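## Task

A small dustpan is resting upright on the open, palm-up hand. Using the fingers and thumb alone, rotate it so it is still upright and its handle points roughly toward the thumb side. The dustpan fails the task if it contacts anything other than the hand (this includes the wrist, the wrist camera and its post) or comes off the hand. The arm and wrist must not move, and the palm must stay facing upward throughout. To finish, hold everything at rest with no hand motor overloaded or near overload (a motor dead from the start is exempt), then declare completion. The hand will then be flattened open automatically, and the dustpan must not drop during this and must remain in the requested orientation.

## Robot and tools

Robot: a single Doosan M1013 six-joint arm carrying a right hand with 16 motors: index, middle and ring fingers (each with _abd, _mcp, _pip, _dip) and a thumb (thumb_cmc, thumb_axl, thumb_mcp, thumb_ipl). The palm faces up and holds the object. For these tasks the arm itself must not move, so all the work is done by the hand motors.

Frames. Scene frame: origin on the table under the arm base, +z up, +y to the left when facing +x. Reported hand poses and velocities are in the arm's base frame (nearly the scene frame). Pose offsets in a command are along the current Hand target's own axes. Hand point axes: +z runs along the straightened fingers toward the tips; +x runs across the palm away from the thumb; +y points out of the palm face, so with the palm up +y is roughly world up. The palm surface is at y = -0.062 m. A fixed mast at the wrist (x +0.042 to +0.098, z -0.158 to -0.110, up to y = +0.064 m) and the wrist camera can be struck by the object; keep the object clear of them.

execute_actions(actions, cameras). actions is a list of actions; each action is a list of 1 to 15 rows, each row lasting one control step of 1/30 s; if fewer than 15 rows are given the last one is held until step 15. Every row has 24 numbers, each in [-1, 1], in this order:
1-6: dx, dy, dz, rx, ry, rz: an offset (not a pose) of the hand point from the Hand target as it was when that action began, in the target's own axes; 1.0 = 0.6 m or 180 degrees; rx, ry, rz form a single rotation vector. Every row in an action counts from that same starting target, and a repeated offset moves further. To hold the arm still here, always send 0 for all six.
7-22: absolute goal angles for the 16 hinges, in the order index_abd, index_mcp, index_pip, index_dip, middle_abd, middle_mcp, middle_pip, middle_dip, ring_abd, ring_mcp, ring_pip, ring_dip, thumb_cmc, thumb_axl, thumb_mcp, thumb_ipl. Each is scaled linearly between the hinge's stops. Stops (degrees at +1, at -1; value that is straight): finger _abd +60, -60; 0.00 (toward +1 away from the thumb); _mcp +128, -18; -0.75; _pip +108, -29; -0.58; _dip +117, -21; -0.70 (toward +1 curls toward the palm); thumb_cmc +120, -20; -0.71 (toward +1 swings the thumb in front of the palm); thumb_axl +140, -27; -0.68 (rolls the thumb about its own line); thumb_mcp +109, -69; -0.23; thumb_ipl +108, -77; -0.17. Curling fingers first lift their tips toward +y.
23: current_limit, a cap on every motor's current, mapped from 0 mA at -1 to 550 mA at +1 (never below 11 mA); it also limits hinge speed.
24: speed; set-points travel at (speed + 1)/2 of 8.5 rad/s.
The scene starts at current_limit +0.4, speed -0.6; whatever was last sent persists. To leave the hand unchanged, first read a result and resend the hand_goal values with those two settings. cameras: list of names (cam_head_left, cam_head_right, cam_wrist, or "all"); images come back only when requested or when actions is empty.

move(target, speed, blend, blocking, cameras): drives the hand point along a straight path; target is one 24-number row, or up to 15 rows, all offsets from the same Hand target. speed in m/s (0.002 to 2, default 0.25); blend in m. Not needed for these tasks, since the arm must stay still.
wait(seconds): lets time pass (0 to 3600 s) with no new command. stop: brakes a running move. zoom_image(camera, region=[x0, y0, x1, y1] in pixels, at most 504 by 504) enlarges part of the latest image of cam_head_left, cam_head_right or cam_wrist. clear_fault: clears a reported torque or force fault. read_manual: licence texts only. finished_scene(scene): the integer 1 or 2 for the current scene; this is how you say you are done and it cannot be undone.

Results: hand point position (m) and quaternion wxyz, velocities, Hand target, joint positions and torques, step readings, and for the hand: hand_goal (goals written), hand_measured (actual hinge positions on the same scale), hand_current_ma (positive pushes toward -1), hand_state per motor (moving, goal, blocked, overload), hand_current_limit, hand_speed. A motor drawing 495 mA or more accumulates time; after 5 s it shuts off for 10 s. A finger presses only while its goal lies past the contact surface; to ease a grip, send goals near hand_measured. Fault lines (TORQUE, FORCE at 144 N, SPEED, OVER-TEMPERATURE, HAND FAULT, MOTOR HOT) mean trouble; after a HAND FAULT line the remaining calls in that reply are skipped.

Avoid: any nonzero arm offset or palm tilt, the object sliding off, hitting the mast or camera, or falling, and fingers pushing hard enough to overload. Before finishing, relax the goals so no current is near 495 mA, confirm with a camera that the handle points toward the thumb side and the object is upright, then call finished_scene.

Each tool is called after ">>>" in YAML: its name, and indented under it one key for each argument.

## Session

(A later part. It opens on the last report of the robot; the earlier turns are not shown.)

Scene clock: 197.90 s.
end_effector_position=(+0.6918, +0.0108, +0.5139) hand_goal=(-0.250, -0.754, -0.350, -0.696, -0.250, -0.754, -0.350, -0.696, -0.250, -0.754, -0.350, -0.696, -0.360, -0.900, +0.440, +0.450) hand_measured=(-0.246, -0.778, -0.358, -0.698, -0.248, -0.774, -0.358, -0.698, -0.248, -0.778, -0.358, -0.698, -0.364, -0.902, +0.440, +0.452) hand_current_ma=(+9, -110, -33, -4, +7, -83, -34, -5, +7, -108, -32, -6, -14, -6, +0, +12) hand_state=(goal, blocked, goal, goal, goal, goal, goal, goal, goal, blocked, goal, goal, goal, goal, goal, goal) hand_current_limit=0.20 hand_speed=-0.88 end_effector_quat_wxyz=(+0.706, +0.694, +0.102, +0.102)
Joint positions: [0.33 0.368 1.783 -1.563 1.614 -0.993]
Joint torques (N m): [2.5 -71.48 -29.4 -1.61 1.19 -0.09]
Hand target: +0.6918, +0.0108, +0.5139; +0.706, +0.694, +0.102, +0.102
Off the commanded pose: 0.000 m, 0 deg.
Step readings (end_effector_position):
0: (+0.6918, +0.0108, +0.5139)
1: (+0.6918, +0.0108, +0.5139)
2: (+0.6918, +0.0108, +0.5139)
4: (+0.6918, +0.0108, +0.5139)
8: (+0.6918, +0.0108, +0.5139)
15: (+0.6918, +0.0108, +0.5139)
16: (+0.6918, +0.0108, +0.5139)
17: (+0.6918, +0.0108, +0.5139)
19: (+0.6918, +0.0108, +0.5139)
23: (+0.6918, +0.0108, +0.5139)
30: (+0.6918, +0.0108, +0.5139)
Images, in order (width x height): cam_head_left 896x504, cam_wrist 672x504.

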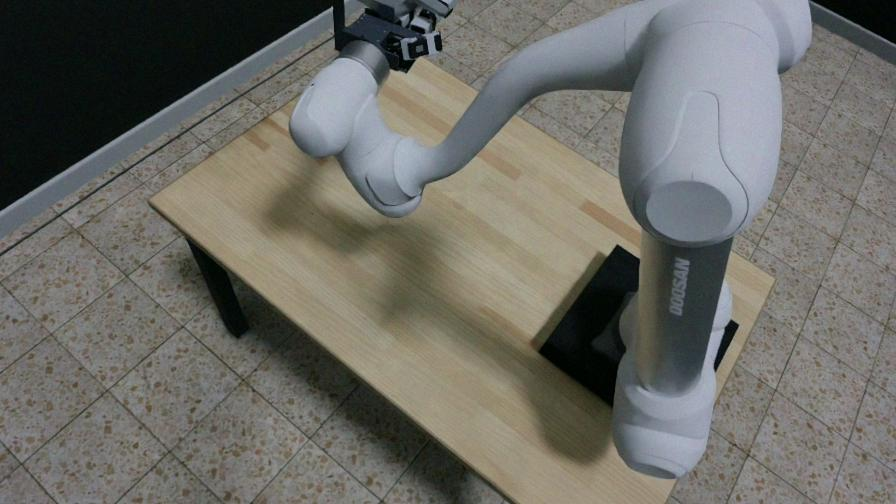

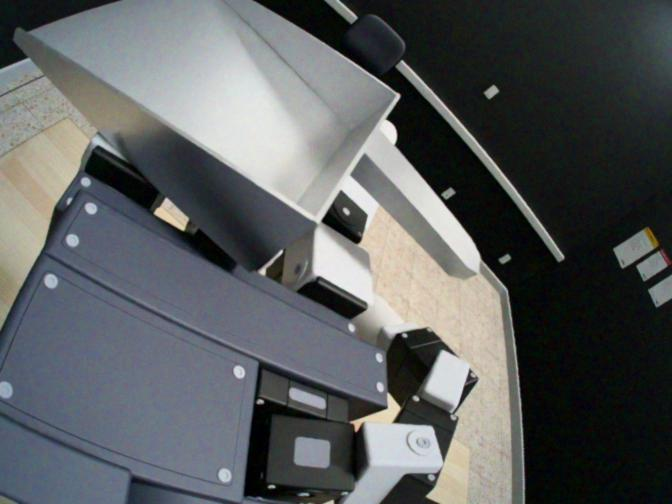

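>>> execute_actions:
  actions:
    - [[0,0,0,0,0,0,-0.25,-0.754,-0.35,-0.696,-0.25,-0.754,-0.35,-0.696,-0.25,-0.754,-0.35,-0.696,-0.55,-0.8,0.3,0.3,0.2,-0.85]]
    - [[0,0,0,0,0,0,-0.25,-0.754,-0.45,-0.696,-0.25,-0.754,-0.45,-0.696,-0.25,-0.754,-0.45,-0.696,-0.6,-0.7,-0.16,-0.11,0.3,-0.85]]
    - [[0,0,0,0,0,0,-0.25,-0.754,-0.576,-0.696,-0.25,-0.754,-0.576,-0.696,-0.25,-0.754,-0.576,-0.696,-0.6,-0.68,-0.2,-0.15,0.3,-0.88]]
    - [[0,0,0,0,0,0,0,-0.754,-0.576,-0.696,0,-0.754,-0.576,-0.696,0,-0.754,-0.576,-0.696,-0.6,-0.68,-0.2,-0.15,0.3,-0.85]]
  cameras: ["cam_wrist","cam_head_left"]

>>> zoom_image:
  camera: "cam_head_left"
  region: [320, 0, 480, 90]

Scene clock: 206.57 s.
end_effector_position=(+0.6918, +0.0108, +0.5139) hand_goal=(+0.000, -0.754, -0.576, -0.696, +0.000, -0.754, -0.576, -0.696, +0.000, -0.754, -0.576, -0.696, -0.600, -0.680, -0.200, -0.150) hand_measured=(-0.002, -0.778, -0.576, -0.698, -0.002, -0.774, -0.576, -0.698, -0.002, -0.778, -0.578, -0.698, -0.608, -0.684, -0.198, -0.148) hand_current_ma=(-9, -110, +0, -4, -7, -83, -1, -5, -8, -108, -6, -6, -30, -14, +10, +9) hand_state=(goal, blocked, goal, goal, goal, goal, goal, goal, goal, blocked, goal, goal, goal, goal, goal, goal) hand_current_limit=0.30 hand_speed=-0.85 end_effector_quat_wxyz=(+0.706, +0.694, +0.102, +0.102)
Joint positions: [0.33 0.368 1.783 -1.563 1.614 -0.993]
Joint torques (N m): [2.58 -71.79 -29.25 -1.63 1.16 -0.02]
Hand target: +0.6918, +0.0108, +0.5139; +0.706, +0.694, +0.102, +0.102
Off the commanded pose: 0.000 m, 0 deg.
Step readings (end_effector_position):
0: (+0.6918, +0.0108, +0.5139)
1: (+0.6918, +0.0108, +0.5139)
2: (+0.6918, +0.0108, +0.5139)
4: (+0.6918, +0.0108, +0.5139)
8: (+0.6918, +0.0108, +0.5139)
15: (+0.6918, +0.0108, +0.5139)
16: (+0.6918, +0.0108, +0.5139)
17: (+0.6918, +0.0108, +0.5139)
19: (+0.6918, +0.0108, +0.5139)
23: (+0.6918, +0.0108, +0.5139)
30: (+0.6918, +0.0108, +0.5139)
31: (+0.6918, +0.0108, +0.5139)
32: (+0.6918, +0.0108, +0.5139)
34: (+0.6918, +0.0108, +0.5139)
38: (+0.6918, +0.0108, +0.5139)
45: (+0.6918, +0.0108, +0.5139)
46: (+0.6918, +0.0108, +0.5139)
47: (+0.6918, +0.0108, +0.5139)
49: (+0.6918, +0.0108, +0.5139)
53: (+0.6918, +0.0108, +0.5139)
60: (+0.6918, +0.0108, +0.5139)
Images, in order (width x height): cam_head_left 896x504, cam_wrist 672x504.

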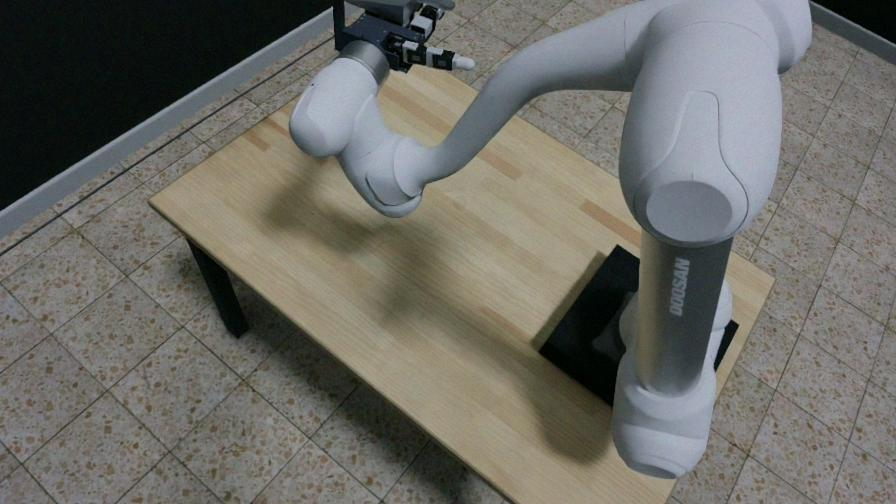

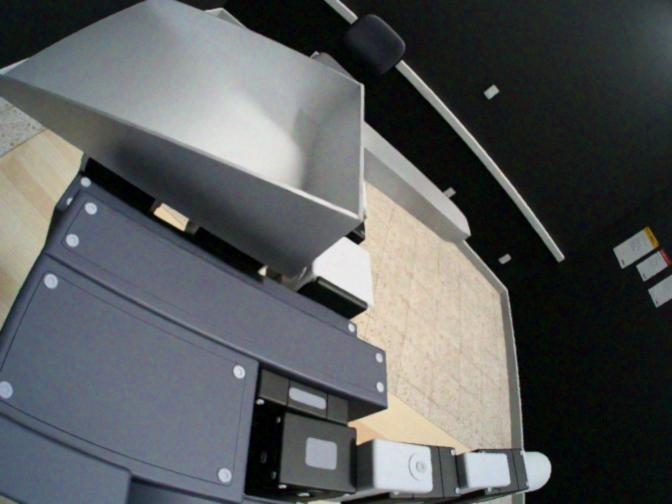

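Scaled by 3.150 from the camera's image (finer frame: 1280x720).

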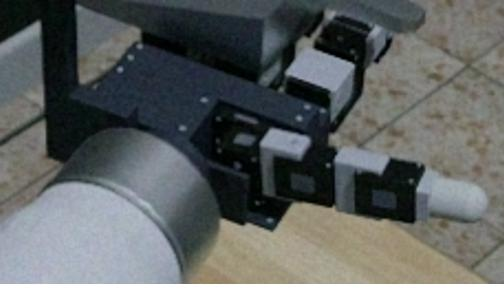

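>>> finished_scene:
  scene: 2

The scene is finished: the task was done.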